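## Task

Pick up the yellow sponge that sits on the low shelf and place it entirely inside the back tote; the front tote is whichever tote lies closest to the bench's open edge. Both totes must remain at their original spots on the bench, and the cartons beneath the bench must remain at their original floor spots, neither displaced nor rotated. The low shelf must still stand upright at the end, otherwise the task fails. The robot must not topple or finish tilted, or the task fails.

## Robot and tools

ROBOT. A Dexmate Vega: a three-wheeled mobile base (two steered front wheels, a passive rear caster), a Z-folding torso (thigh, shank, chest), a head camera and two 7-joint arms, each ending in a two-finger gripper with a wrist camera. Footprint in the start posture is about 0.70 m by 0.63 m; the front edge is 0.35 m ahead of the base origin. It starts in the torso preset stand (hip 0.469, knee 1.617, waist 1.048). Other presets: stand_high 0.78, 1.57, 0.44; lean_20 0.52, 1.05, 0.18; lean_45 0.52, 1.05, -0.26; low_lean_45 0, 0, -0.79. Chest forward lean equals knee - hip - waist. Fold the arms before going to low_lean_45. Arm fold, joints in key order (shoulder pitch, shoulder yaw, upper arm roll, elbow, forearm roll, wrist pitch, wrist yaw): left 1, 0.5, -0.6, -2.5, 0, -0.9, 0; right -1, -0.5, 0.6, -2.5, 0, 0.9, 0.

FRAMES. Base frame: origin on the floor under the turning point, x forward, y left, z up, metres. Hand positions (left_hand, right_hand) and chest are printed in it. The hand point sits between the fingers, 0.033 m back from closed fingertips; fingers point along its z, close along its y, and its back (camera side) faces -x. Odometry frame = base frame at scene start; base_odometry counts wheel turns only, heading in rad, left positive.

TOOL move. Every argument except cameras forms one action. Either give base and/or joints (plus optional speeds or min_time_s), or give target by itself. With no action it just reports state and images.
- base: an object holding exactly one key, a relative offset from where the base last reported itself. translate_m: metres, forward positive, -2 to 2. strafe_m: metres, left positive, -2 to 2 (heading may drift ~0.02 rad). rotate_rad: radians, counter-clockwise from above positive, -3.2 to 3.2. Front wheels first steer toward a new direction (about 0.5 s, up to 1.1 s).
- joints: one object for the whole robot, keyed by joint name, each value an absolute angle in rad. Torso: torso_hip_rad 0 to 1.57, torso_knee_rad 0 to 3.141, torso_waist_rad -1.57 to 1.57 (named torso joints arrive together). Arms: left_/right_ shoulder_pitch, shoulder_yaw, upper_arm_roll, elbow, forearm_roll, wrist_pitch, wrist_yaw, gripper. Left shoulder pitch positive lowers the arm; for the right arm negative lowers it. Left wrist pitch positive tips the hand down, right negative. Elbow -3.041 to 0.214, 0 straight. Gripper 0 (shut) to 0.785, each finger's angle. Head: head_pan_rad ±2.792 (left positive), head_tilt_rad ±1.483, head_camera_tilt_rad -1.483 to 1.378 (positive looks down). Keep head_tilt_rad at or below 0 and head_camera_tilt_rad within -1.1 to 0.9 when panning.
- target: one hand's absolute pose in the base frame: side ("left" or "right"), x, y, z in m (-3 to 3), pitch_deg (-30 to 95; 90 = fingers pointing down, 0 = level), heading_deg (0 = forward, counter-clockwise positive), roll_deg (default 0, jaw line level; positive turns clockwise seen from behind), angles -360 to 360. line_only true demands a straight-line path or refusal. Checked only against the robot itself, not furniture; otherwise may take a wide arc. Up to 9.9 s of motion per call; after short (part of ...) resend it.
- speeds: per-action caps, keys translate_m/strafe_m 0.04 to 0.3 m/s, rotate_rad 0.1 to 0.6 rad/s.
- min_time_s: 0.1 to 8 s, slowest allowed duration for arm and head motions.
- cameras: list of head_camera, left_wrist_camera, right_wrist_camera or all; [] for none.
Unknown keys make a call invalid; out-of-range values get it refused. After a refusal or a stop inside a call, the rest of that reply's move, wait and finished_scene calls are skipped.

OTHER TOOLS. wait(seconds 0 to 10, cameras) lets the scene run and reports. zoom_image(camera, region [x0,y0,x1,y1] pixels, max 504 each way) magnifies the latest image. read_manual gives licence text only. finished_scene(scene) ends the current scene irreversibly; make no further calls in that reply after ending scene 1.

RESULTS. move: done or the worst status. base_status / joint_status: done, off_target (resting away, maybe still pushing), contact_stop (arm pushed near full torque ~0.6 s; the whole arm or torso group stops), contact_stop_at_<key>, time_out, not_followed (collision check withheld targets), unfinished, limit_stop_at_motor_heat. Hand status: reached (within 10 mm, 2 degrees), short (with the error) or refused (with reason). on_its_own lists uncommanded activity. turned_by_wheels and turned_by_imu: rotation since last result; an IMU turn over 0.03 rad after a straight drive suggests a bump. base_tilt forward/right in degrees (±2 offset). Joint torques are raw drive outputs, offset and noisy. Lines MOTOR HOT, TORQUE FAULT (arm frozen 10 s), OVER-TEMPERATURE FAULT (30-60 s) flag trouble. Images can lag the state slightly.

GRIPPER. Finger gap at angle a: about 0.18a-0.002 m at the wrist end, 0.24a-0.002 at the hand point, 0.3a-0.002 at the tips. Soft fingers reach the commanded angle whether or not holding; judge the grip by camera. Squeeze strength grows the further the command is below the fitting angle.

AVOID. The base does not stop at furniture; wheels stall or spin. Never let the arms press or hit each other, including closing a gripper on the other hand. Moving the chest far forward with an arm out can tip the robot; a fall is permanent. Don't knock the shelf, totes or cartons, drop the sponge from height, or push hard on anything. After any contact stop, move the arm away first. Holding loads or straining at unreachable poses heats motors.

Each tool is called after "Request:" as a command line: name --argument value for each argument, lists and objects as JSON in quotes; but a table of rows of numbers goes row by row, as --pt "numbers of a row", without its own name.

## Session

Request:
move

Scene clock: 0.00 s.
Joint torques (N m): no reading
base_odometry: x=+0.000 y=+0.000 heading=+0.000
turned_by_wheels: +0.000
turned_by_imu: +0.000
base_tilt: forward=+0.2 right=-0.8
base_status: not commanded
joint_positions: torso_hip_rad=+0.469 torso_knee_rad=+1.617 torso_waist_rad=+1.048 left_shoulder_pitch_rad=+2.189 left_shoulder_yaw_rad=+0.020 left_upper_arm_roll_rad=+0.013 left_elbow_rad=-1.091 left_forearm_roll_rad=+0.015 left_wrist_pitch_rad=-0.496 left_wrist_yaw_rad=-0.019 left_gripper_rad=+0.005 right_shoulder_pitch_rad=-2.199 right_shoulder_yaw_rad=+0.013 right_upper_arm_roll_rad=+0.012 right_elbow_rad=-1.087 right_forearm_roll_rad=-0.013 right_wrist_pitch_rad=+0.484 right_wrist_yaw_rad=-0.010 right_gripper_rad=+0.005 head_pan_rad=+0.000 head_tilt_rad=+0.000 head_camera_tilt_rad=+0.000
joint_status: not commanded
chest: x=-0.0112 y=+0.0000 z=+1.4155 quat_wxyz=(+0.999, +0.000, +0.050, +0.000) (m; base frame)
left_hand: x=+0.2018 y=+0.2192 z=+0.6041 quat_wxyz=(+0.421, +0.023, +0.907, -0.011) pitch_deg=+40.2 heading_deg=-3.0 roll_deg=+0.0 back=up (m; base frame)
right_hand: x=+0.1884 y=-0.2324 z=+0.5968 quat_wxyz=(+0.409, +0.004, +0.912, -0.007) pitch_deg=+41.7 heading_deg=-1.2 roll_deg=-0.7 back=up (m; base frame)
pictures: head_camera, left_wrist_camera, right_wrist_camera
Images, in order (width x height): head_camera 896x560, left_wrist_camera 672x420, right_wrist_camera 672x420.

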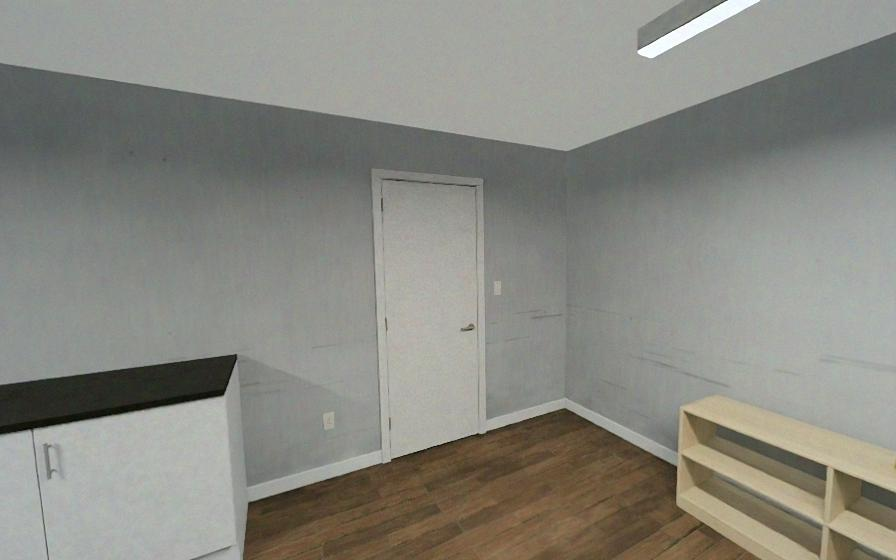

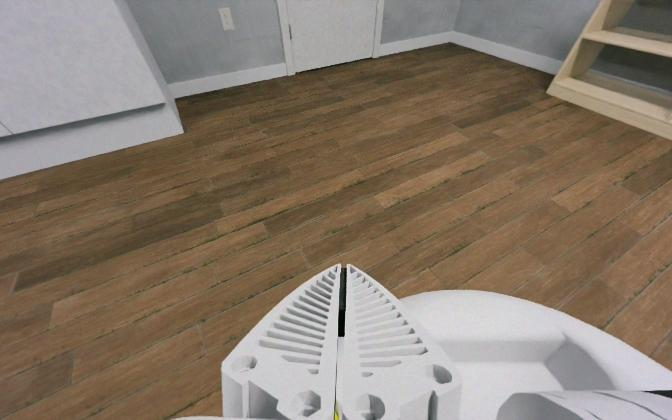

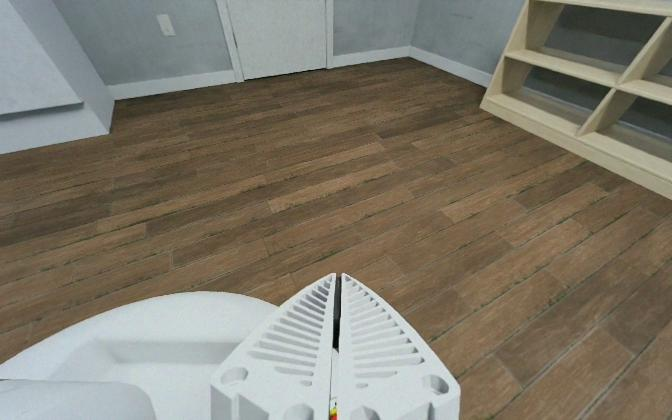

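Request:
move --joints '{"head_pan_rad": 1.4, "head_camera_tilt_rad": 0.4}' --cameras '["head_camera"]'

Request:
move --joints '{"head_pan_rad": -1.2, "head_camera_tilt_rad": 0.4}' --cameras '["head_camera"]'

Request:
move --joints '{"head_pan_rad": -2.5, "head_camera_tilt_rad": 0.4}' --cameras '["head_camera"]'

Request:
move --joints '{"head_pan_rad": 2.5, "head_camera_tilt_rad": 0.4}' --cameras '["head_camera"]'

Scene clock: 8.50 s.
Joint torques (N m): left_arm=[5.63 1.59 -3.04 -2.53 -0.51 -2.28 0.3] | right_arm=[-5.27 1.29 -1.52 -4.17 0.04 1.76 0.04]
move: done
base_odometry: x=+0.000 y=+0.000 heading=+0.000
turned_by_wheels: +0.000
turned_by_imu: +0.001
base_tilt: forward=+0.2 right=-0.8
base_status: not commanded
joint_positions: torso_hip_rad=+0.469 torso_knee_rad=+1.617 torso_waist_rad=+1.048 left_shoulder_pitch_rad=+2.189 left_shoulder_yaw_rad=+0.020 left_upper_arm_roll_rad=+0.013 left_elbow_rad=-1.091 left_forearm_roll_rad=+0.015 left_wrist_pitch_rad=-0.496 left_wrist_yaw_rad=-0.019 left_gripper_rad=+0.005 right_shoulder_pitch_rad=-2.199 right_shoulder_yaw_rad=+0.013 right_upper_arm_roll_rad=+0.012 right_elbow_rad=-1.087 right_forearm_roll_rad=-0.013 right_wrist_pitch_rad=+0.484 right_wrist_yaw_rad=-0.010 right_gripper_rad=+0.005 head_pan_rad=+1.400 head_tilt_rad=+0.000 head_camera_tilt_rad=+0.400
joint_status: all done
chest: x=-0.0112 y=+0.0000 z=+1.4155 quat_wxyz=(+0.999, +0.000, +0.050, +0.000) (m; base frame)
left_hand: x=+0.2018 y=+0.2192 z=+0.6041 quat_wxyz=(+0.421, +0.023, +0.907, -0.011) pitch_deg=+40.2 heading_deg=-3.0 roll_deg=+0.0 back=up (m; base frame)
right_hand: x=+0.1884 y=-0.2324 z=+0.5968 quat_wxyz=(+0.409, +0.004, +0.912, -0.007) pitch_deg=+41.7 heading_deg=-1.2 roll_deg=-0.7 back=up (m; base frame)
pictures: head_camera
Images, in order (width x height): head_camera 896x560.

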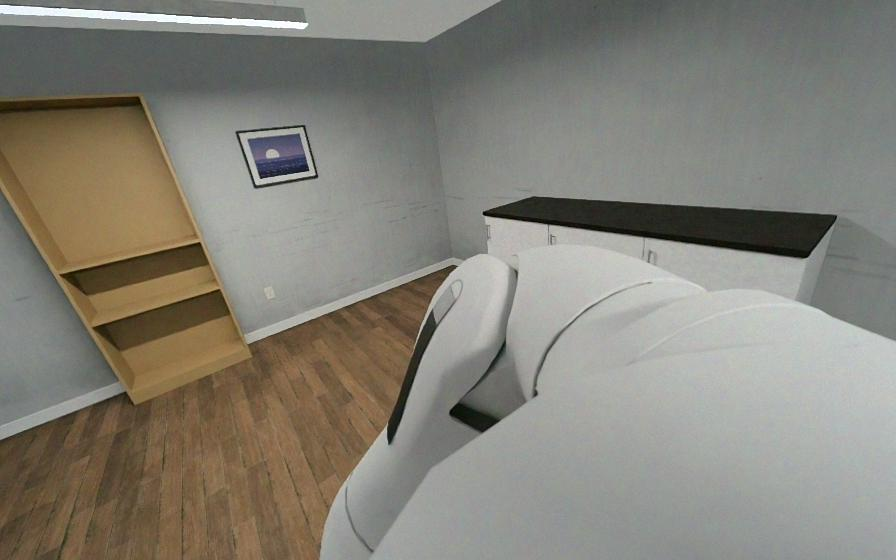

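Scene clock: 10.90 s.
Joint torques (N m): left_arm=[3.83 0.49 -0.23 -3.73 0.18 -1.89 -0.21] | right_arm=[-6.74 0.39 -1.11 -5.9 -0.29 1.53 -0.1]
move: done
base_odometry: x=+0.000 y=+0.000 heading=+0.000
turned_by_wheels: +0.000
turned_by_imu: +0.000
base_tilt: forward=+0.3 right=-0.8
base_status: not commanded
joint_positions: torso_hip_rad=+0.469 torso_knee_rad=+1.617 torso_waist_rad=+1.048 left_shoulder_pitch_rad=+2.189 left_shoulder_yaw_rad=+0.020 left_upper_arm_roll_rad=+0.013 left_elbow_rad=-1.091 left_forearm_roll_rad=+0.015 left_wrist_pitch_rad=-0.496 left_wrist_yaw_rad=-0.019 left_gripper_rad=+0.005 right_shoulder_pitch_rad=-2.199 right_shoulder_yaw_rad=+0.013 right_upper_arm_roll_rad=+0.012 right_elbow_rad=-1.087 right_forearm_roll_rad=-0.013 right_wrist_pitch_rad=+0.484 right_wrist_yaw_rad=-0.010 right_gripper_rad=+0.005 head_pan_rad=-1.200 head_tilt_rad=+0.000 head_camera_tilt_rad=+0.400
joint_status: all done
chest: x=-0.0112 y=+0.0000 z=+1.4155 quat_wxyz=(+0.999, +0.000, +0.050, +0.000) (m; base frame)
left_hand: x=+0.2018 y=+0.2192 z=+0.6041 quat_wxyz=(+0.421, +0.023, +0.907, -0.011) pitch_deg=+40.2 heading_deg=-3.0 roll_deg=+0.0 back=up (m; base frame)
right_hand: x=+0.1884 y=-0.2324 z=+0.5968 quat_wxyz=(+0.409, +0.004, +0.912, -0.007) pitch_deg=+41.7 heading_deg=-1.2 roll_deg=-0.7 back=up (m; base frame)
pictures: head_camera
Images, in order (width x height): head_camera 896x560.

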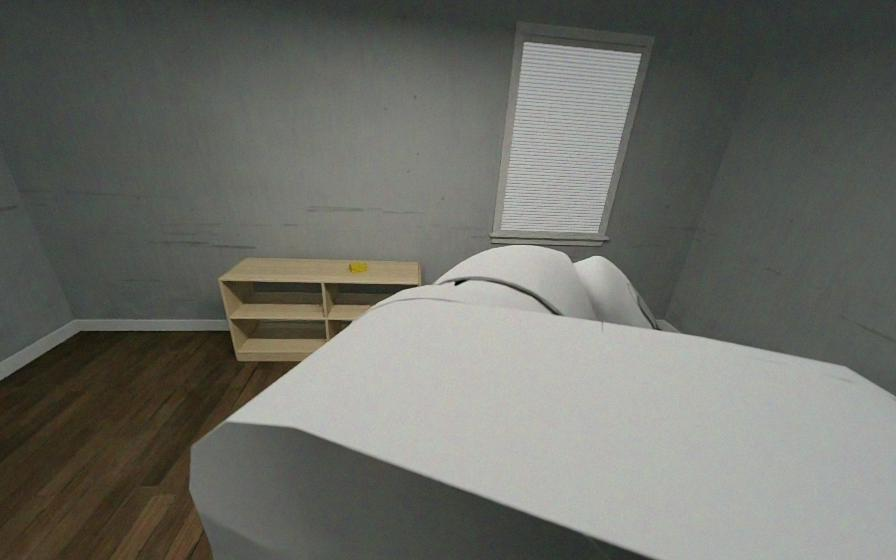

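Scene clock: 12.43 s.
Joint torques (N m): left_arm=[5.14 0.25 -0.04 -2.67 -0.12 -1.41 0.04] | right_arm=[-4.04 -0.99 -0.37 -4.42 -0.14 1.18 -0.11]
move: done
base_odometry: x=+0.000 y=+0.000 heading=+0.000
turned_by_wheels: +0.000
turned_by_imu: +0.000
base_tilt: forward=+0.2 right=-0.7
base_status: not commanded
joint_positions: torso_hip_rad=+0.469 torso_knee_rad=+1.617 torso_waist_rad=+1.048 left_shoulder_pitch_rad=+2.189 left_shoulder_yaw_rad=+0.020 left_upper_arm_roll_rad=+0.013 left_elbow_rad=-1.091 left_forearm_roll_rad=+0.015 left_wrist_pitch_rad=-0.496 left_wrist_yaw_rad=-0.019 left_gripper_rad=+0.005 right_shoulder_pitch_rad=-2.199 right_shoulder_yaw_rad=+0.013 right_upper_arm_roll_rad=+0.012 right_elbow_rad=-1.087 right_forearm_roll_rad=-0.013 right_wrist_pitch_rad=+0.484 right_wrist_yaw_rad=-0.010 right_gripper_rad=+0.005 head_pan_rad=-2.500 head_tilt_rad=+0.000 head_camera_tilt_rad=+0.400
joint_status: all done
chest: x=-0.0112 y=+0.0000 z=+1.4155 quat_wxyz=(+0.999, +0.000, +0.050, +0.000) (m; base frame)
left_hand: x=+0.2018 y=+0.2192 z=+0.6041 quat_wxyz=(+0.421, +0.023, +0.907, -0.011) pitch_deg=+40.2 heading_deg=-3.0 roll_deg=+0.0 back=up (m; base frame)
right_hand: x=+0.1884 y=-0.2324 z=+0.5968 quat_wxyz=(+0.409, +0.004, +0.912, -0.007) pitch_deg=+41.7 heading_deg=-1.2 roll_deg=-0.7 back=up (m; base frame)
pictures: head_camera
Images, in order (width x height): head_camera 896x560.

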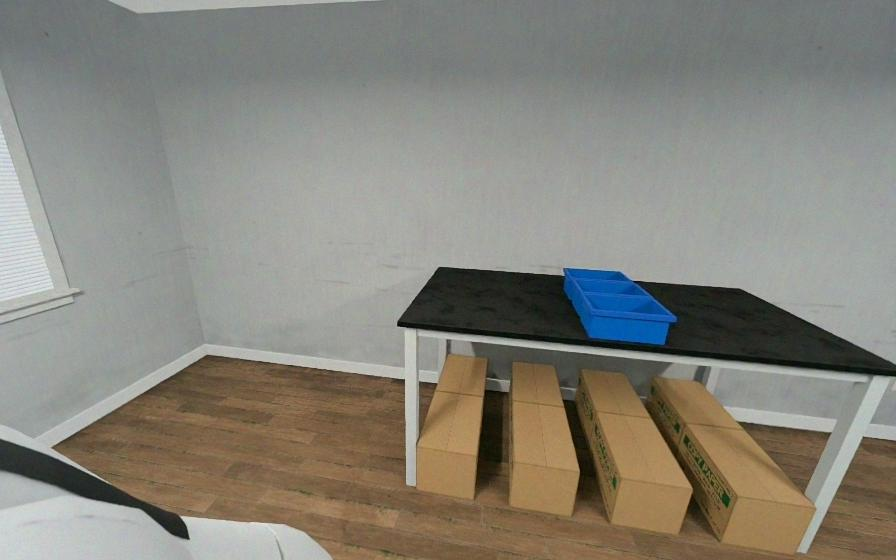

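Scene clock: 16.43 s.
Joint torques (N m): left_arm=[4.93 2.09 1.68 -4.16 -0.5 -1.33 0.26] | right_arm=[-5.14 1.8 0.77 -4.58 -0.58 2.34 0.22]
move: done
base_odometry: x=+0.000 y=+0.000 heading=+0.000
turned_by_wheels: +0.000
turned_by_imu: +0.001
base_tilt: forward=+0.2 right=-0.8
base_status: not commanded
joint_positions: torso_hip_rad=+0.469 torso_knee_rad=+1.617 torso_waist_rad=+1.048 left_shoulder_pitch_rad=+2.189 left_shoulder_yaw_rad=+0.020 left_upper_arm_roll_rad=+0.013 left_elbow_rad=-1.091 left_forearm_roll_rad=+0.015 left_wrist_pitch_rad=-0.496 left_wrist_yaw_rad=-0.019 left_gripper_rad=+0.005 right_shoulder_pitch_rad=-2.199 right_shoulder_yaw_rad=+0.013 right_upper_arm_roll_rad=+0.012 right_elbow_rad=-1.087 right_forearm_roll_rad=-0.013 right_wrist_pitch_rad=+0.484 right_wrist_yaw_rad=-0.010 right_gripper_rad=+0.005 head_pan_rad=+2.500 head_tilt_rad=+0.000 head_camera_tilt_rad=+0.400
joint_status: all done
chest: x=-0.0112 y=+0.0000 z=+1.4155 quat_wxyz=(+0.999, +0.000, +0.050, +0.000) (m; base frame)
left_hand: x=+0.2018 y=+0.2192 z=+0.6041 quat_wxyz=(+0.421, +0.023, +0.907, -0.011) pitch_deg=+40.2 heading_deg=-3.0 roll_deg=+0.0 back=up (m; base frame)
right_hand: x=+0.1884 y=-0.2324 z=+0.5968 quat_wxyz=(+0.409, +0.004, +0.912, -0.007) pitch_deg=+41.7 heading_deg=-1.2 roll_deg=-0.7 back=up (m; base frame)
pictures: head_camera
Images, in order (width x height): head_camera 896x560.

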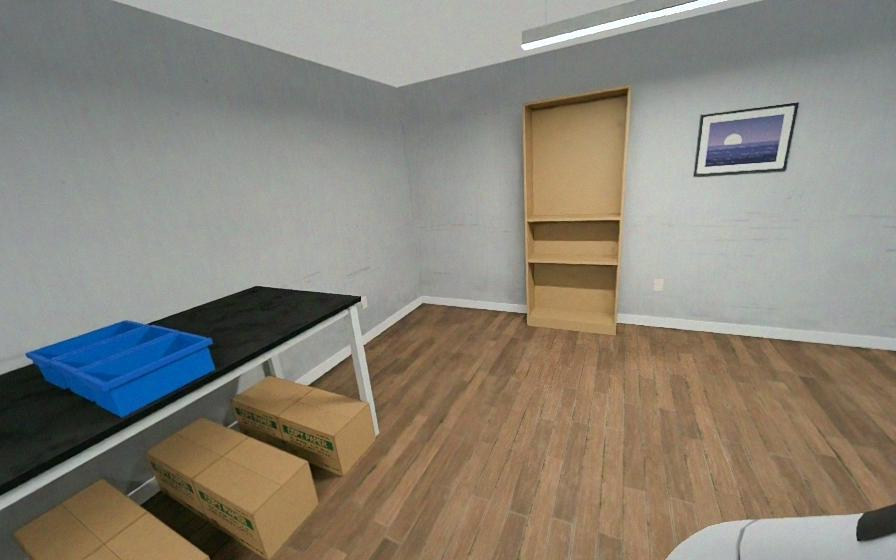

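Request:
zoom_image --camera "head_camera" --region '[0, 280, 400, 560]'

Request:
move --joints '{"head_pan_rad": -2.5, "head_camera_tilt_rad": 0.4}' --cameras '["head_camera"]'

Request:
zoom_image --camera "head_camera" --region '[480, 220, 780, 400]'

Request:
move --joints '{"head_pan_rad": -0.95, "head_camera_tilt_rad": 0.3}' --cameras '["head_camera"]'

Request:
zoom_image --camera "head_camera" --region '[240, 200, 640, 440]'

Scaled by 1.260 from the camera's 896x560 image, which has a finer 960x600 frame.

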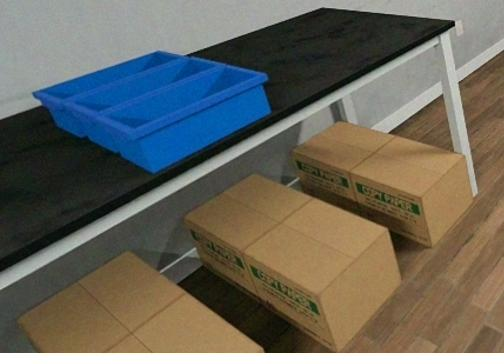

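Scene clock: 29.97 s.
Joint torques (N m): left_arm=[4.47 0.44 1.91 -1.8 -0.07 -1.04 -0.1] | right_arm=[-5.05 -2.37 -0.63 -3.33 -0.49 1.86 0.36]
move: done
base_odometry: x=+0.000 y=+0.000 heading=+0.000
turned_by_wheels: +0.000
turned_by_imu: +0.001
base_tilt: forward=+0.2 right=-0.8
base_status: not commanded
joint_positions: torso_hip_rad=+0.469 torso_knee_rad=+1.617 torso_waist_rad=+1.048 left_shoulder_pitch_rad=+2.189 left_shoulder_yaw_rad=+0.020 left_upper_arm_roll_rad=+0.013 left_elbow_rad=-1.091 left_forearm_roll_rad=+0.015 left_wrist_pitch_rad=-0.496 left_wrist_yaw_rad=-0.019 left_gripper_rad=+0.005 right_shoulder_pitch_rad=-2.199 right_shoulder_yaw_rad=+0.013 right_upper_arm_roll_rad=+0.012 right_elbow_rad=-1.087 right_forearm_roll_rad=-0.013 right_wrist_pitch_rad=+0.484 right_wrist_yaw_rad=-0.010 right_gripper_rad=+0.005 head_pan_rad=-2.500 head_tilt_rad=+0.000 head_camera_tilt_rad=+0.400
joint_status: all done
chest: x=-0.0112 y=+0.0000 z=+1.4155 quat_wxyz=(+0.999, +0.000, +0.050, +0.000) (m; base frame)
left_hand: x=+0.2018 y=+0.2192 z=+0.6041 quat_wxyz=(+0.421, +0.023, +0.907, -0.011) pitch_deg=+40.2 heading_deg=-3.0 roll_deg=+0.0 back=up (m; base frame)
right_hand: x=+0.1884 y=-0.2324 z=+0.5968 quat_wxyz=(+0.409, +0.004, +0.912, -0.007) pitch_deg=+41.7 heading_deg=-1.2 roll_deg=-0.7 back=up (m; base frame)
pictures: head_camera
Images, in order (width x height): head_camera 896x560.

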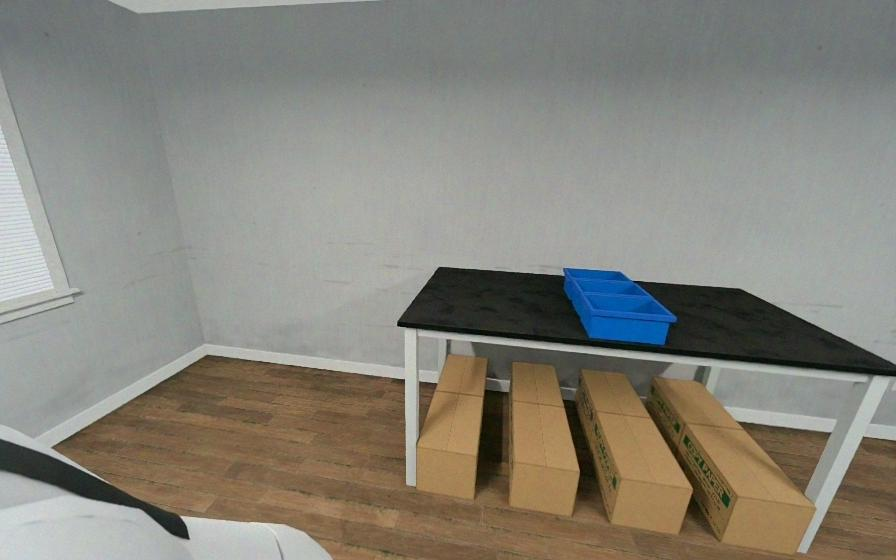

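Scaled by 1.680 from the camera's 896x560 image, which has a finer 960x600 frame.

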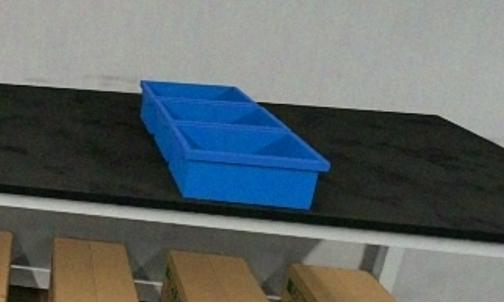

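Scene clock: 31.67 s.
Joint torques (N m): left_arm=[6.32 1.08 -0.03 -3.05 0.2 -1.67 0.02] | right_arm=[-4.05 -1.28 0.21 -3.74 0.05 1.71 0.02]
move: done
base_odometry: x=+0.000 y=+0.000 heading=+0.000
turned_by_wheels: +0.000
turned_by_imu: +0.000
base_tilt: forward=+0.2 right=-0.8
base_status: not commanded
joint_positions: torso_hip_rad=+0.469 torso_knee_rad=+1.617 torso_waist_rad=+1.048 left_shoulder_pitch_rad=+2.189 left_shoulder_yaw_rad=+0.020 left_upper_arm_roll_rad=+0.013 left_elbow_rad=-1.091 left_forearm_roll_rad=+0.015 left_wrist_pitch_rad=-0.496 left_wrist_yaw_rad=-0.019 left_gripper_rad=+0.005 right_shoulder_pitch_rad=-2.199 right_shoulder_yaw_rad=+0.013 right_upper_arm_roll_rad=+0.012 right_elbow_rad=-1.087 right_forearm_roll_rad=-0.013 right_wrist_pitch_rad=+0.484 right_wrist_yaw_rad=-0.010 right_gripper_rad=+0.005 head_pan_rad=-0.950 head_tilt_rad=+0.000 head_camera_tilt_rad=+0.300
joint_status: all done
chest: x=-0.0112 y=+0.0000 z=+1.4155 quat_wxyz=(+0.999, +0.000, +0.050, +0.000) (m; base frame)
left_hand: x=+0.2018 y=+0.2192 z=+0.6041 quat_wxyz=(+0.421, +0.023, +0.907, -0.011) pitch_deg=+40.2 heading_deg=-3.0 roll_deg=+0.0 back=up (m; base frame)
right_hand: x=+0.1884 y=-0.2324 z=+0.5968 quat_wxyz=(+0.409, +0.004, +0.912, -0.007) pitch_deg=+41.7 heading_deg=-1.2 roll_deg=-0.7 back=up (m; base frame)
pictures: head_camera
Images, in order (width x height): head_camera 896x560.

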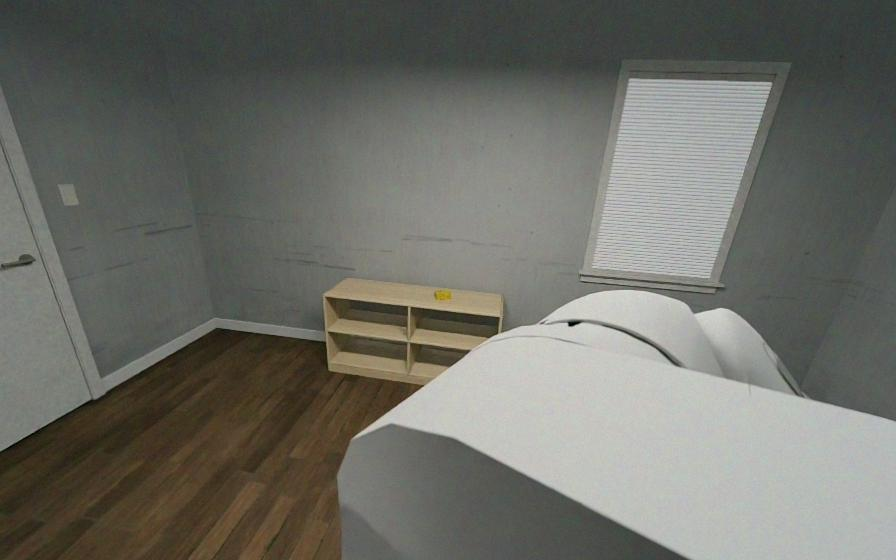

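Scaled by 1.260 from the camera's 896x560 image, which has a finer 960x600 frame.

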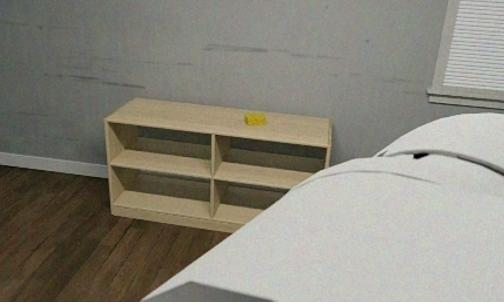

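Request:
move --base '{"rotate_rad": -0.85}' --joints '{"head_pan_rad": 0, "head_camera_tilt_rad": 0.5}' --cameras '[]'

Request:
move --base '{"translate_m": 1.2}' --joints '{"torso_knee_rad": 1.35, "torso_waist_rad": 0.18, "left_shoulder_pitch_rad": 1.6, "right_shoulder_pitch_rad": -1.6}' --cameras '["head_camera"]'

Scene clock: 102.90 s.
Joint torques (N m): left_arm=[2.95 0.57 0.66 -2.1 0.58 -1.19 -0.01] | right_arm=[-5.94 1.06 -0.12 -4.5 -0.55 2.88 -0.03]
move: done
base_odometry: x=+0.001 y=+0.000 heading=-0.851
turned_by_wheels: -0.851
turned_by_imu: -0.845
base_tilt: forward=+0.2 right=-0.8
base_status: done
joint_positions: torso_hip_rad=+0.469 torso_knee_rad=+1.617 torso_waist_rad=+1.048 left_shoulder_pitch_rad=+2.189 left_shoulder_yaw_rad=+0.020 left_upper_arm_roll_rad=+0.013 left_elbow_rad=-1.091 left_forearm_roll_rad=+0.015 left_wrist_pitch_rad=-0.496 left_wrist_yaw_rad=-0.019 left_gripper_rad=+0.005 right_shoulder_pitch_rad=-2.199 right_shoulder_yaw_rad=+0.013 right_upper_arm_roll_rad=+0.012 right_elbow_rad=-1.087 right_forearm_roll_rad=-0.013 right_wrist_pitch_rad=+0.484 right_wrist_yaw_rad=-0.010 right_gripper_rad=+0.005 head_pan_rad=+0.000 head_tilt_rad=+0.000 head_camera_tilt_rad=+0.500
joint_status: all done
chest: x=-0.0112 y=+0.0000 z=+1.4155 quat_wxyz=(+0.999, +0.000, +0.050, +0.000) (m; base frame)
left_hand: x=+0.2018 y=+0.2192 z=+0.6041 quat_wxyz=(+0.421, +0.023, +0.907, -0.011) pitch_deg=+40.2 heading_deg=-3.0 roll_deg=+0.0 back=up (m; base frame)
right_hand: x=+0.1884 y=-0.2324 z=+0.5968 quat_wxyz=(+0.409, +0.004, +0.912, -0.007) pitch_deg=+41.7 heading_deg=-1.2 roll_deg=-0.7 back=up (m; base frame)
pictures: none
No camera images: "cameras" was empty.

Scene clock: 108.73 s.
Joint torques (N m): left_arm=[-3.5 0.17 3.23 -3.1 -0.31 -2.12 -0.31] | right_arm=[4.09 0.82 -0.01 -4.61 0.29 2.62 0.09]
move: done
base_odometry: x=+0.792 y=-0.903 heading=-0.853
turned_by_wheels: -0.001
turned_by_imu: +0.005
base_tilt: forward=+0.3 right=-0.7
base_status: done
joint_positions: torso_hip_rad=+0.469 torso_knee_rad=+1.350 torso_waist_rad=+0.180 left_shoulder_pitch_rad=+1.600 left_shoulder_yaw_rad=+0.020 left_upper_arm_roll_rad=+0.013 left_elbow_rad=-1.091 left_forearm_roll_rad=+0.015 left_wrist_pitch_rad=-0.496 left_wrist_yaw_rad=-0.019 left_gripper_rad=+0.005 right_shoulder_pitch_rad=-1.600 right_shoulder_yaw_rad=+0.013 right_upper_arm_roll_rad=+0.012 right_elbow_rad=-1.087 right_forearm_roll_rad=-0.013 right_wrist_pitch_rad=+0.484 right_wrist_yaw_rad=-0.010 right_gripper_rad=+0.005 head_pan_rad=+0.000 head_tilt_rad=+0.000 head_camera_tilt_rad=+0.500
joint_status: all done
chest: x=+0.1394 y=+0.0000 z=+1.3097 quat_wxyz=(+0.939, +0.000, +0.343, +0.000) (m; base frame)
left_hand: x=+0.3422 y=+0.2192 z=+0.4958 quat_wxyz=(+0.415, +0.023, +0.909, -0.011) pitch_deg=+40.9 heading_deg=-3.0 roll_deg=-0.1 back=up (m; base frame)
right_hand: x=+0.3370 y=-0.2324 z=+0.4905 quat_wxyz=(+0.408, +0.004, +0.913, -0.007) pitch_deg=+41.8 heading_deg=-1.2 roll_deg=-0.7 back=up (m; base frame)
pictures: head_camera
Images, in order (width x height): head_camera 896x560.

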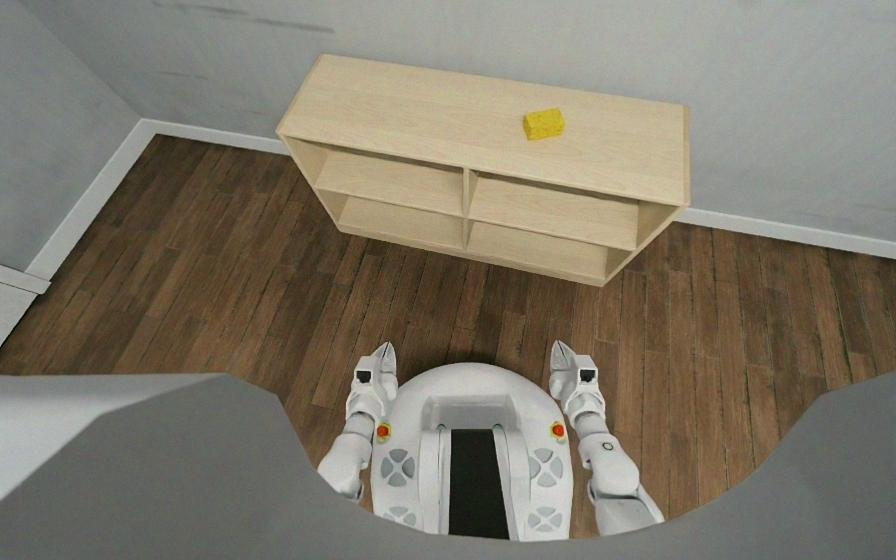

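Request:
zoom_image --camera "head_camera" --region '[494, 90, 594, 152]'

Request:
move --base '{"translate_m": 0.28}' --cameras '["head_camera"]'

Scaled by 5.040 from the camera's 896x560 image, which has a finer 960x600 frame.

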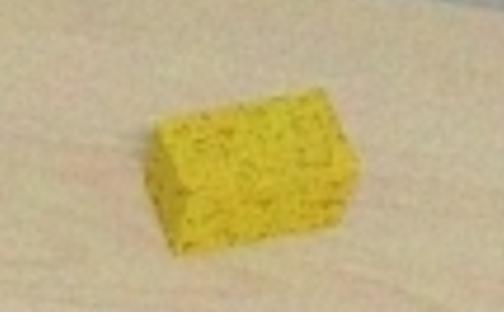

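Scene clock: 138.70 s.
Joint torques (N m): left_arm=[-0.06 0.49 0.26 -4.14 -0.09 -0.98 0.35] | right_arm=[1.69 -0.48 0.21 -4.16 0.13 1.38 0.03]
move: done
base_odometry: x=+0.976 y=-1.113 heading=-0.854
turned_by_wheels: -0.001
turned_by_imu: +0.001
base_tilt: forward=+0.2 right=-0.8
base_status: done
joint_positions: torso_hip_rad=+0.469 torso_knee_rad=+1.350 torso_waist_rad=+0.180 left_shoulder_pitch_rad=+1.600 left_shoulder_yaw_rad=+0.020 left_upper_arm_roll_rad=+0.013 left_elbow_rad=-1.091 left_forearm_roll_rad=+0.015 left_wrist_pitch_rad=-0.496 left_wrist_yaw_rad=-0.019 left_gripper_rad=+0.005 right_shoulder_pitch_rad=-1.600 right_shoulder_yaw_rad=+0.013 right_upper_arm_roll_rad=+0.012 right_elbow_rad=-1.087 right_forearm_roll_rad=-0.013 right_wrist_pitch_rad=+0.484 right_wrist_yaw_rad=-0.010 right_gripper_rad=+0.005 head_pan_rad=+0.000 head_tilt_rad=+0.000 head_camera_tilt_rad=+0.500
joint_status: not commanded
chest: x=+0.1395 y=+0.0000 z=+1.3097 quat_wxyz=(+0.939, +0.000, +0.343, +0.000) (m; base frame)
left_hand: x=+0.3422 y=+0.2192 z=+0.4958 quat_wxyz=(+0.415, +0.023, +0.909, -0.011) pitch_deg=+40.9 heading_deg=-3.0 roll_deg=-0.1 back=up (m; base frame)
right_hand: x=+0.3370 y=-0.2324 z=+0.4905 quat_wxyz=(+0.408, +0.004, +0.913, -0.007) pitch_deg=+41.8 heading_deg=-1.2 roll_deg=-0.7 back=up (m; base frame)
pictures: head_camera
Images, in order (width x height): head_camera 896x560.

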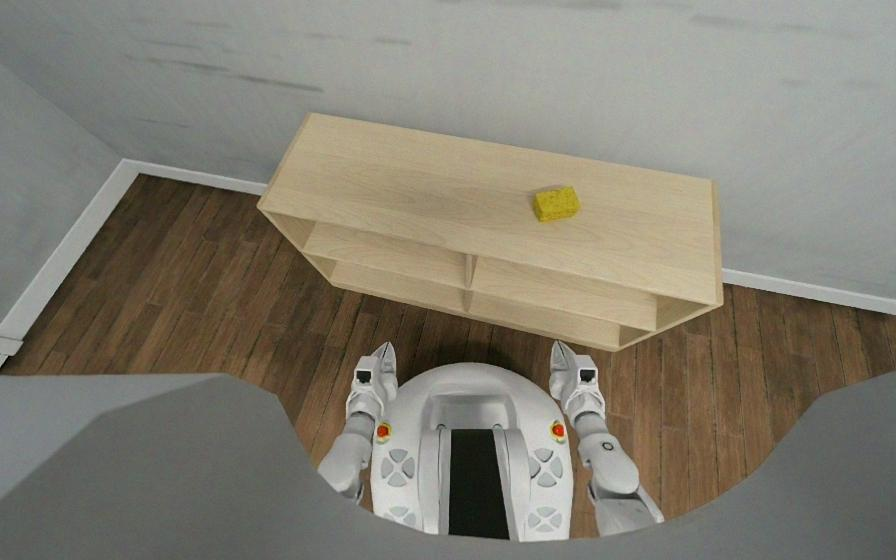

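Request:
move --base '{"translate_m": 0.08}' --joints '{"right_gripper_rad": 0.6}' --cameras '[]'

Request:
move --target '{"side": "right", "x": 0.64, "y": -0.235, "z": 0.8, "pitch_deg": 90, "heading_deg": -77}' --cameras '["head_camera", "right_wrist_camera"]'

Scene clock: 157.77 s.
Joint torques (N m): left_arm=[-0.37 1.53 0.64 -3.76 0.08 -1.92 0.1] | right_arm=[0.67 -1.07 0.94 -4.41 -0.08 2.1 0.16]
move: done
base_odometry: x=+1.029 y=-1.174 heading=-0.855
turned_by_wheels: -0.001
turned_by_imu: +0.000
base_tilt: forward=+0.2 right=-0.8
base_status: done
joint_positions: torso_hip_rad=+0.469 torso_knee_rad=+1.350 torso_waist_rad=+0.180 left_shoulder_pitch_rad=+1.600 left_shoulder_yaw_rad=+0.020 left_upper_arm_roll_rad=+0.013 left_elbow_rad=-1.091 left_forearm_roll_rad=+0.015 left_wrist_pitch_rad=-0.496 left_wrist_yaw_rad=-0.019 left_gripper_rad=+0.005 right_shoulder_pitch_rad=-1.600 right_shoulder_yaw_rad=+0.013 right_upper_arm_roll_rad=+0.012 right_elbow_rad=-1.087 right_forearm_roll_rad=-0.013 right_wrist_pitch_rad=+0.484 right_wrist_yaw_rad=-0.010 right_gripper_rad=+0.600 head_pan_rad=+0.000 head_tilt_rad=+0.000 head_camera_tilt_rad=+0.500
joint_status: all done
chest: x=+0.1395 y=+0.0000 z=+1.3097 quat_wxyz=(+0.939, +0.000, +0.343, +0.000) (m; base frame)
left_hand: x=+0.3422 y=+0.2192 z=+0.4958 quat_wxyz=(+0.415, +0.023, +0.909, -0.011) pitch_deg=+40.9 heading_deg=-3.0 roll_deg=-0.1 back=up (m; base frame)
right_hand: x=+0.3370 y=-0.2324 z=+0.4905 quat_wxyz=(+0.408, +0.004, +0.913, -0.007) pitch_deg=+41.8 heading_deg=-1.2 roll_deg=-0.7 back=up (m; base frame)
pictures: none
No camera images: "cameras" was empty.

Scene clock: 169.10 s.
Joint torques (N m): left_arm=[0.71 -2.53 1.42 -2.98 0.25 -1.42 0.22] | right_arm=[-9.46 2.01 4.73 -26.73 0.01 16.54 -1.14]
move: short
TORQUE FAULT: right_wrist_pitch_rad reached its load limit. The right arm stopped for 10 seconds, dropped its targets and accepts commands again: back off and push less far. Before the stop ended, the hold on right_wrist_pitch_rad was turned back by 0.7 degrees, the way its load pushed it. The stop added 9.1 s to the call and to motion_time.
base_odometry: x=+1.029 y=-1.174 heading=-0.854
turned_by_wheels: +0.001
turned_by_imu: +0.003
base_tilt: forward=+0.3 right=-0.7
base_status: not commanded
joint_positions: torso_hip_rad=+0.468 torso_knee_rad=+1.351 torso_waist_rad=+0.180 left_shoulder_pitch_rad=+1.600 left_shoulder_yaw_rad=+0.020 left_upper_arm_roll_rad=+0.013 left_elbow_rad=-1.091 left_forearm_roll_rad=+0.015 left_wrist_pitch_rad=-0.496 left_wrist_yaw_rad=-0.019 left_gripper_rad=+0.005 right_shoulder_pitch_rad=-1.368 right_shoulder_yaw_rad=-0.104 right_upper_arm_roll_rad=-0.171 right_elbow_rad=-1.168 right_forearm_roll_rad=-0.029 right_wrist_pitch_rad=+0.332 right_wrist_yaw_rad=+0.156 right_gripper_rad=+0.600 head_pan_rad=+0.000 head_tilt_rad=+0.000 head_camera_tilt_rad=+0.500
joint_status: not commanded
chest: x=+0.1406 y=+0.0000 z=+1.3094 quat_wxyz=(+0.939, +0.000, +0.344, +0.000) (m; base frame)
left_hand: x=+0.3421 y=+0.2192 z=+0.4951 quat_wxyz=(+0.415, +0.023, +0.910, -0.011) pitch_deg=+41.0 heading_deg=-3.0 roll_deg=-0.1 back=up (m; base frame)
right_hand: x=+0.4945 y=-0.1017 z=+0.5386 quat_wxyz=(+0.463, -0.141, +0.868, +0.109) pitch_deg=+33.2 heading_deg=+22.5 roll_deg=+4.1 back=up (m; base frame)
right_hand_status: short (checked arc [the straight line was blocked; over the whole arc the hand travels 0.87 m to end 0.43 m from its start, up to 0.34 m off the straight line; right_shoulder_pitch_rad turns most, 1.91 rad; on the way or at its end the hand turns up to 111 deg from its attitude at the start], planned for 6.3 s): torque_fault, 328 mm and 98.8 deg off.
pictures: head_camera, right_wrist_camera
Images, in order (width x height): head_camera 896x560, right_wrist_camera 672x420.

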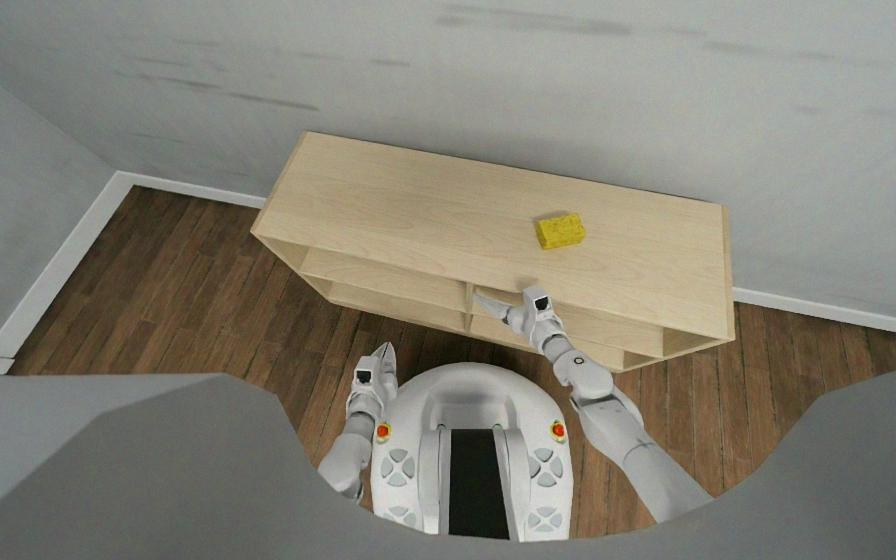

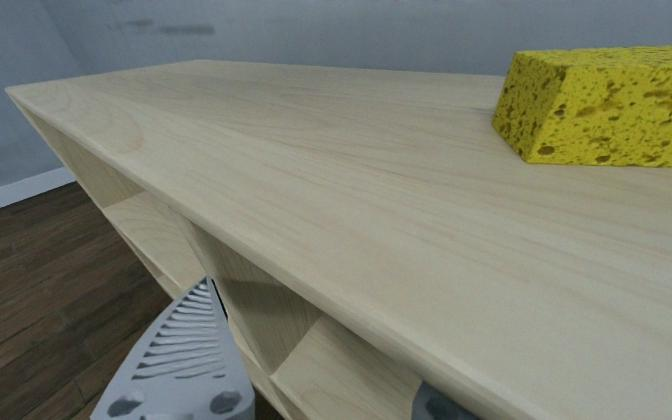

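Request:
move --base '{"translate_m": -0.2}' --speeds '{"translate_m": 0.1}' --cameras '["head_camera"]'

Scene clock: 180.20 s.
Joint torques (N m): left_arm=[1.62 -0.35 4.02 -4.49 -0.6 -2.07 -0.13] | right_arm=[-8.54 -2.06 3.16 -10.76 -0.27 2.6 -0.09]
move: done
base_odometry: x=+0.897 y=-1.023 heading=-0.856
turned_by_wheels: -0.001
turned_by_imu: -0.002
base_tilt: forward=+0.3 right=-0.7
base_status: done
joint_positions: torso_hip_rad=+0.469 torso_knee_rad=+1.350 torso_waist_rad=+0.180 left_shoulder_pitch_rad=+1.600 left_shoulder_yaw_rad=+0.020 left_upper_arm_roll_rad=+0.013 left_elbow_rad=-1.091 left_forearm_roll_rad=+0.015 left_wrist_pitch_rad=-0.496 left_wrist_yaw_rad=-0.019 left_gripper_rad=+0.005 right_shoulder_pitch_rad=-1.368 right_shoulder_yaw_rad=-0.104 right_upper_arm_roll_rad=-0.171 right_elbow_rad=-1.169 right_forearm_roll_rad=-0.029 right_wrist_pitch_rad=+0.333 right_wrist_yaw_rad=+0.156 right_gripper_rad=+0.600 head_pan_rad=+0.000 head_tilt_rad=+0.000 head_camera_tilt_rad=+0.500
joint_status: not commanded
chest: x=+0.1394 y=+0.0000 z=+1.3098 quat_wxyz=(+0.939, +0.000, +0.343, +0.000) (m; base frame)
left_hand: x=+0.3422 y=+0.2192 z=+0.4958 quat_wxyz=(+0.415, +0.023, +0.909, -0.011) pitch_deg=+40.9 heading_deg=-3.0 roll_deg=-0.1 back=up (m; base frame)
right_hand: x=+0.4954 y=-0.1017 z=+0.5407 quat_wxyz=(+0.465, -0.141, +0.867, +0.109) pitch_deg=+32.9 heading_deg=+22.4 roll_deg=+4.0 back=up (m; base frame)
pictures: head_camera
Images, in order (width x height): head_camera 896x560.

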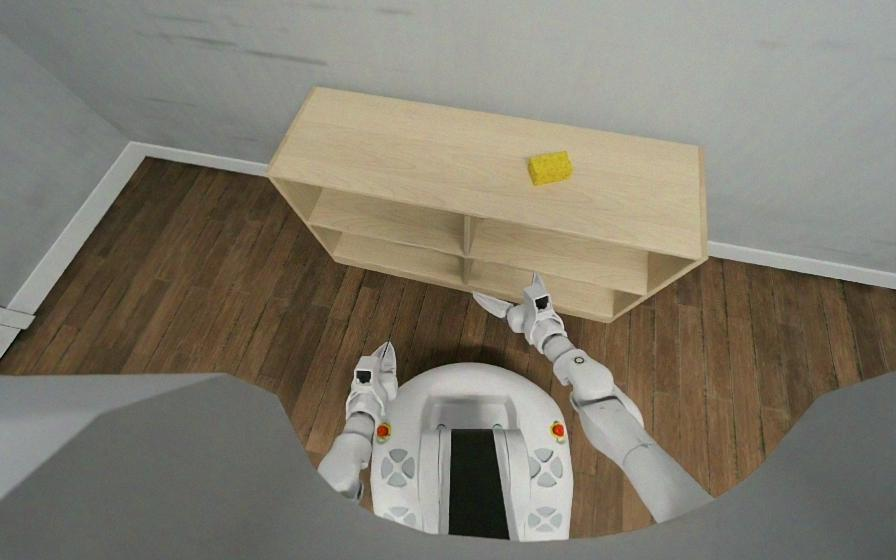

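Request:
move --target '{"side": "right", "x": 0.5, "y": -0.25, "z": 0.85, "pitch_deg": 50, "heading_deg": 0, "line_only": true}' --cameras '[]'

Request:
move --target '{"side": "right", "x": 0.6, "y": -0.25, "z": 0.85, "pitch_deg": 88, "heading_deg": -77, "line_only": true}' --cameras '["head_camera", "right_wrist_camera"]'

Scene clock: 193.73 s.
Joint torques (N m): left_arm=[-0.74 -0.44 1.9 -4.39 0.69 -1.65 -0.17] | right_arm=[-8.54 0.98 1.42 -8.69 -0.09 2.09 -0.41]
move: refused
base_odometry: x=+0.897 y=-1.023 heading=-0.856
turned_by_wheels: +0.000
turned_by_imu: +0.000
base_tilt: forward=+0.3 right=-0.8
base_status: not commanded
joint_positions: torso_hip_rad=+0.469 torso_knee_rad=+1.350 torso_waist_rad=+0.180 left_shoulder_pitch_rad=+1.600 left_shoulder_yaw_rad=+0.020 left_upper_arm_roll_rad=+0.013 left_elbow_rad=-1.091 left_forearm_roll_rad=+0.015 left_wrist_pitch_rad=-0.496 left_wrist_yaw_rad=-0.019 left_gripper_rad=+0.005 right_shoulder_pitch_rad=-1.368 right_shoulder_yaw_rad=-0.104 right_upper_arm_roll_rad=-0.171 right_elbow_rad=-1.169 right_forearm_roll_rad=-0.029 right_wrist_pitch_rad=+0.333 right_wrist_yaw_rad=+0.156 right_gripper_rad=+0.600 head_pan_rad=+0.000 head_tilt_rad=+0.000 head_camera_tilt_rad=+0.500
joint_status: not commanded
chest: x=+0.1394 y=+0.0000 z=+1.3098 quat_wxyz=(+0.939, +0.000, +0.343, +0.000) (m; base frame)
left_hand: x=+0.3422 y=+0.2192 z=+0.4958 quat_wxyz=(+0.415, +0.023, +0.909, -0.011) pitch_deg=+40.9 heading_deg=-3.0 roll_deg=-0.1 back=up (m; base frame)
right_hand: x=+0.4954 y=-0.1017 z=+0.5407 quat_wxyz=(+0.465, -0.141, +0.867, +0.109) pitch_deg=+32.9 heading_deg=+22.4 roll_deg=+4.0 back=up (m; base frame)
right_hand_status: refused: you asked line_only, and the move would not run on a straight line (the straight line was blocked) but on a checked arc of 5.1 s: over the whole arc the hand travels 0.51 m to end 0.34 m from its start, up to 0.17 m off the straight line; right_forearm_roll_rad turns most, 1.50 rad; on the way or at its end the hand turns up to 169 deg from its attitude at the start. Nothing moved.
pictures: none
No camera images: "cameras" was empty.

not run: a stop came earlier in this reply.

Request:
move --base '{"translate_m": -0.2}' --cameras '[]'

Request:
move --joints '{"right_shoulder_pitch_rad": -1.6, "right_shoulder_yaw_rad": 0, "right_upper_arm_roll_rad": 0, "right_elbow_rad": -2.2, "right_forearm_roll_rad": -1.3, "right_wrist_pitch_rad": 0, "right_wrist_yaw_rad": 0.8}' --cameras '["head_camera", "right_wrist_camera"]'

Scene clock: 229.47 s.
Joint torques (N m): left_arm=[-1.46 0.79 -1.28 -4.18 -0.46 -2.05 -0.64] | right_arm=[-4.91 -2.47 2.66 -9.35 -0.3 2.34 -0.25]
move: done
base_odometry: x=+0.766 y=-0.872 heading=-0.854
turned_by_wheels: +0.001
turned_by_imu: +0.004
base_tilt: forward=+0.2 right=-0.8
base_status: done
joint_positions: torso_hip_rad=+0.469 torso_knee_rad=+1.350 torso_waist_rad=+0.180 left_shoulder_pitch_rad=+1.600 left_shoulder_yaw_rad=+0.020 left_upper_arm_roll_rad=+0.013 left_elbow_rad=-1.091 left_forearm_roll_rad=+0.015 left_wrist_pitch_rad=-0.496 left_wrist_yaw_rad=-0.019 left_gripper_rad=+0.005 right_shoulder_pitch_rad=-1.368 right_shoulder_yaw_rad=-0.104 right_upper_arm_roll_rad=-0.171 right_elbow_rad=-1.169 right_forearm_roll_rad=-0.029 right_wrist_pitch_rad=+0.333 right_wrist_yaw_rad=+0.156 right_gripper_rad=+0.600 head_pan_rad=+0.000 head_tilt_rad=+0.000 head_camera_tilt_rad=+0.500
joint_status: not commanded
chest: x=+0.1394 y=+0.0000 z=+1.3098 quat_wxyz=(+0.939, +0.000, +0.343, +0.000) (m; base frame)
left_hand: x=+0.3422 y=+0.2192 z=+0.4958 quat_wxyz=(+0.415, +0.023, +0.909, -0.011) pitch_deg=+40.9 heading_deg=-3.0 roll_deg=-0.1 back=up (m; base frame)
right_hand: x=+0.4954 y=-0.1017 z=+0.5407 quat_wxyz=(+0.465, -0.141, +0.867, +0.109) pitch_deg=+32.9 heading_deg=+22.4 roll_deg=+4.0 back=up (m; base frame)
pictures: none
No camera images: "cameras" was empty.

Scene clock: 234.97 s.
Joint torques (N m): left_arm=[-1.05 2.4 1.58 -4.67 0.43 -1 0.17] | right_arm=[-8.3 1.34 3.1 -16.07 -0.22 0.92 -0.45]
move: done
base_odometry: x=+0.766 y=-0.872 heading=-0.854
turned_by_wheels: +0.000
turned_by_imu: +0.001
base_tilt: forward=+0.2 right=-0.8
base_status: not commanded
joint_positions: torso_hip_rad=+0.469 torso_knee_rad=+1.350 torso_waist_rad=+0.180 left_shoulder_pitch_rad=+1.600 left_shoulder_yaw_rad=+0.020 left_upper_arm_roll_rad=+0.013 left_elbow_rad=-1.091 left_forearm_roll_rad=+0.015 left_wrist_pitch_rad=-0.496 left_wrist_yaw_rad=-0.019 left_gripper_rad=+0.005 right_shoulder_pitch_rad=-1.599 right_shoulder_yaw_rad=+0.000 right_upper_arm_roll_rad=-0.001 right_elbow_rad=-2.197 right_forearm_roll_rad=-1.296 right_wrist_pitch_rad=+0.001 right_wrist_yaw_rad=+0.798 right_gripper_rad=+0.600 head_pan_rad=+0.000 head_tilt_rad=+0.000 head_camera_tilt_rad=+0.500
joint_status: all done
chest: x=+0.1394 y=+0.0000 z=+1.3098 quat_wxyz=(+0.939, +0.000, +0.343, +0.000) (m; base frame)
left_hand: x=+0.3422 y=+0.2192 z=+0.4958 quat_wxyz=(+0.415, +0.023, +0.909, -0.011) pitch_deg=+40.9 heading_deg=-3.0 roll_deg=-0.1 back=up (m; base frame)
right_hand: x=+0.5193 y=-0.1615 z=+0.6952 quat_wxyz=(+0.318, -0.621, +0.702, -0.142) pitch_deg=+49.2 heading_deg=+17.4 roll_deg=-65.6 back=up (m; base frame)
pictures: head_camera, right_wrist_camera
Images, in order (width x height): head_camera 896x560, right_wrist_camera 672x420.

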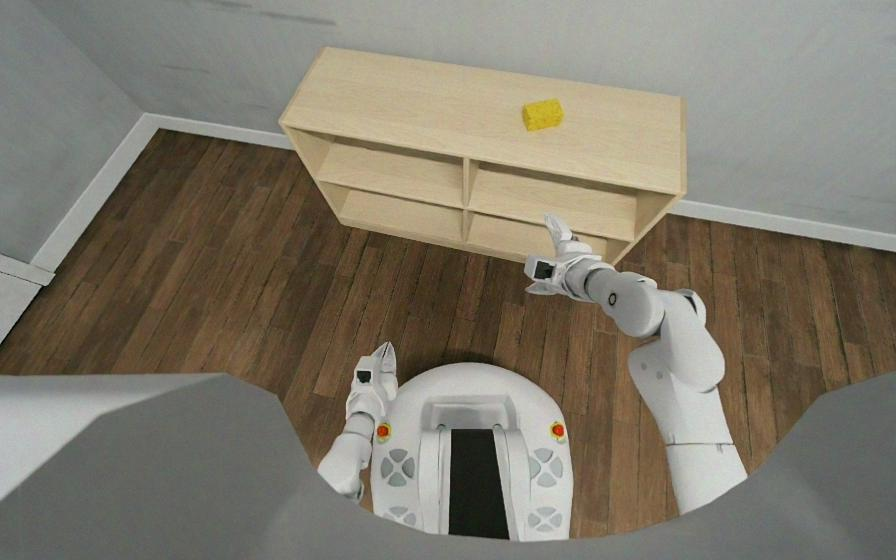

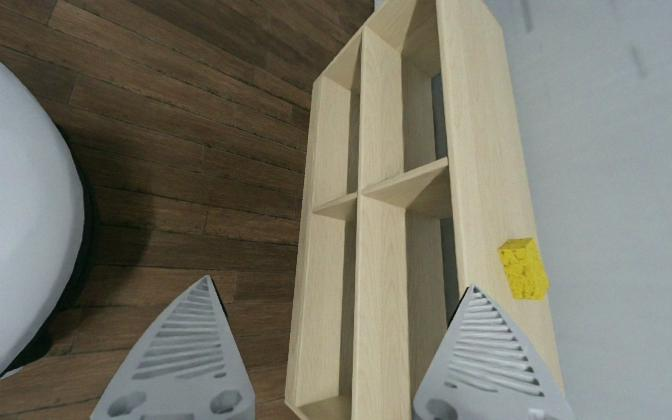

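Request:
move --target '{"side": "right", "x": 0.52, "y": -0.235, "z": 0.8, "pitch_deg": 85, "heading_deg": 103}' --cameras '["head_camera", "right_wrist_camera"]'

Scene clock: 248.37 s.
Joint torques (N m): left_arm=[0.38 -0.71 1.05 -2.7 0.45 -2.46 -0.11] | right_arm=[21.46 -8.64 0.99 -0.05 -0.52 0.17 -0.05]
move: done
base_odometry: x=+0.766 y=-0.872 heading=-0.854
turned_by_wheels: +0.000
turned_by_imu: +0.002
base_tilt: forward=+0.2 right=-0.7
base_status: not commanded
joint_positions: torso_hip_rad=+0.469 torso_knee_rad=+1.350 torso_waist_rad=+0.180 left_shoulder_pitch_rad=+1.600 left_shoulder_yaw_rad=+0.020 left_upper_arm_roll_rad=+0.013 left_elbow_rad=-1.091 left_forearm_roll_rad=+0.015 left_wrist_pitch_rad=-0.496 left_wrist_yaw_rad=-0.019 left_gripper_rad=+0.005 right_shoulder_pitch_rad=-0.102 right_shoulder_yaw_rad=-1.262 right_upper_arm_roll_rad=-1.125 right_elbow_rad=-2.256 right_forearm_roll_rad=-0.171 right_wrist_pitch_rad=-0.714 right_wrist_yaw_rad=+1.348 right_gripper_rad=+0.600 head_pan_rad=+0.000 head_tilt_rad=+0.000 head_camera_tilt_rad=+0.500
joint_status: not commanded
chest: x=+0.1394 y=+0.0000 z=+1.3098 quat_wxyz=(+0.939, +0.000, +0.343, +0.000) (m; base frame)
left_hand: x=+0.3422 y=+0.2192 z=+0.4958 quat_wxyz=(+0.415, +0.023, +0.909, -0.011) pitch_deg=+40.9 heading_deg=-3.0 roll_deg=-0.1 back=up (m; base frame)
right_hand: x=+0.5201 y=-0.2346 z=+0.7998 quat_wxyz=(+0.028, -0.782, +0.622, +0.034) pitch_deg=+85.0 heading_deg=+102.1 roll_deg=-0.9 (m; base frame)
right_hand_status: reached (straight line, planned for 7.1 s): 0 mm and 0.1 deg off.
pictures: head_camera, right_wrist_camera
Images, in order (width x height): head_camera 896x560, right_wrist_camera 672x420.

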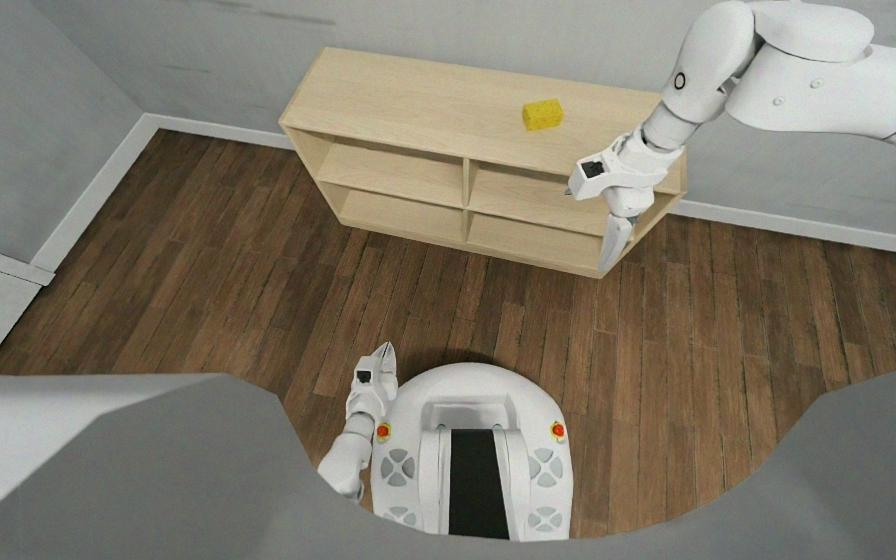

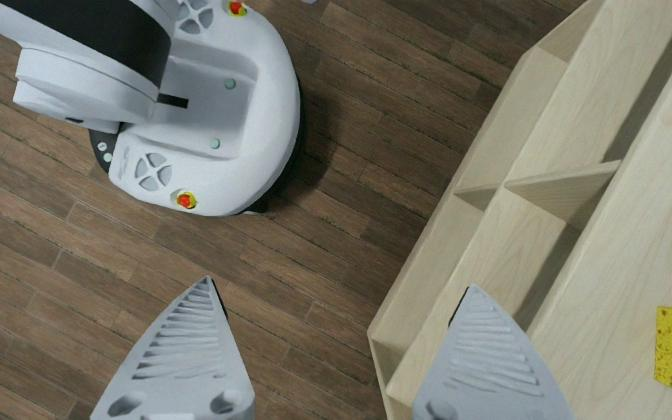

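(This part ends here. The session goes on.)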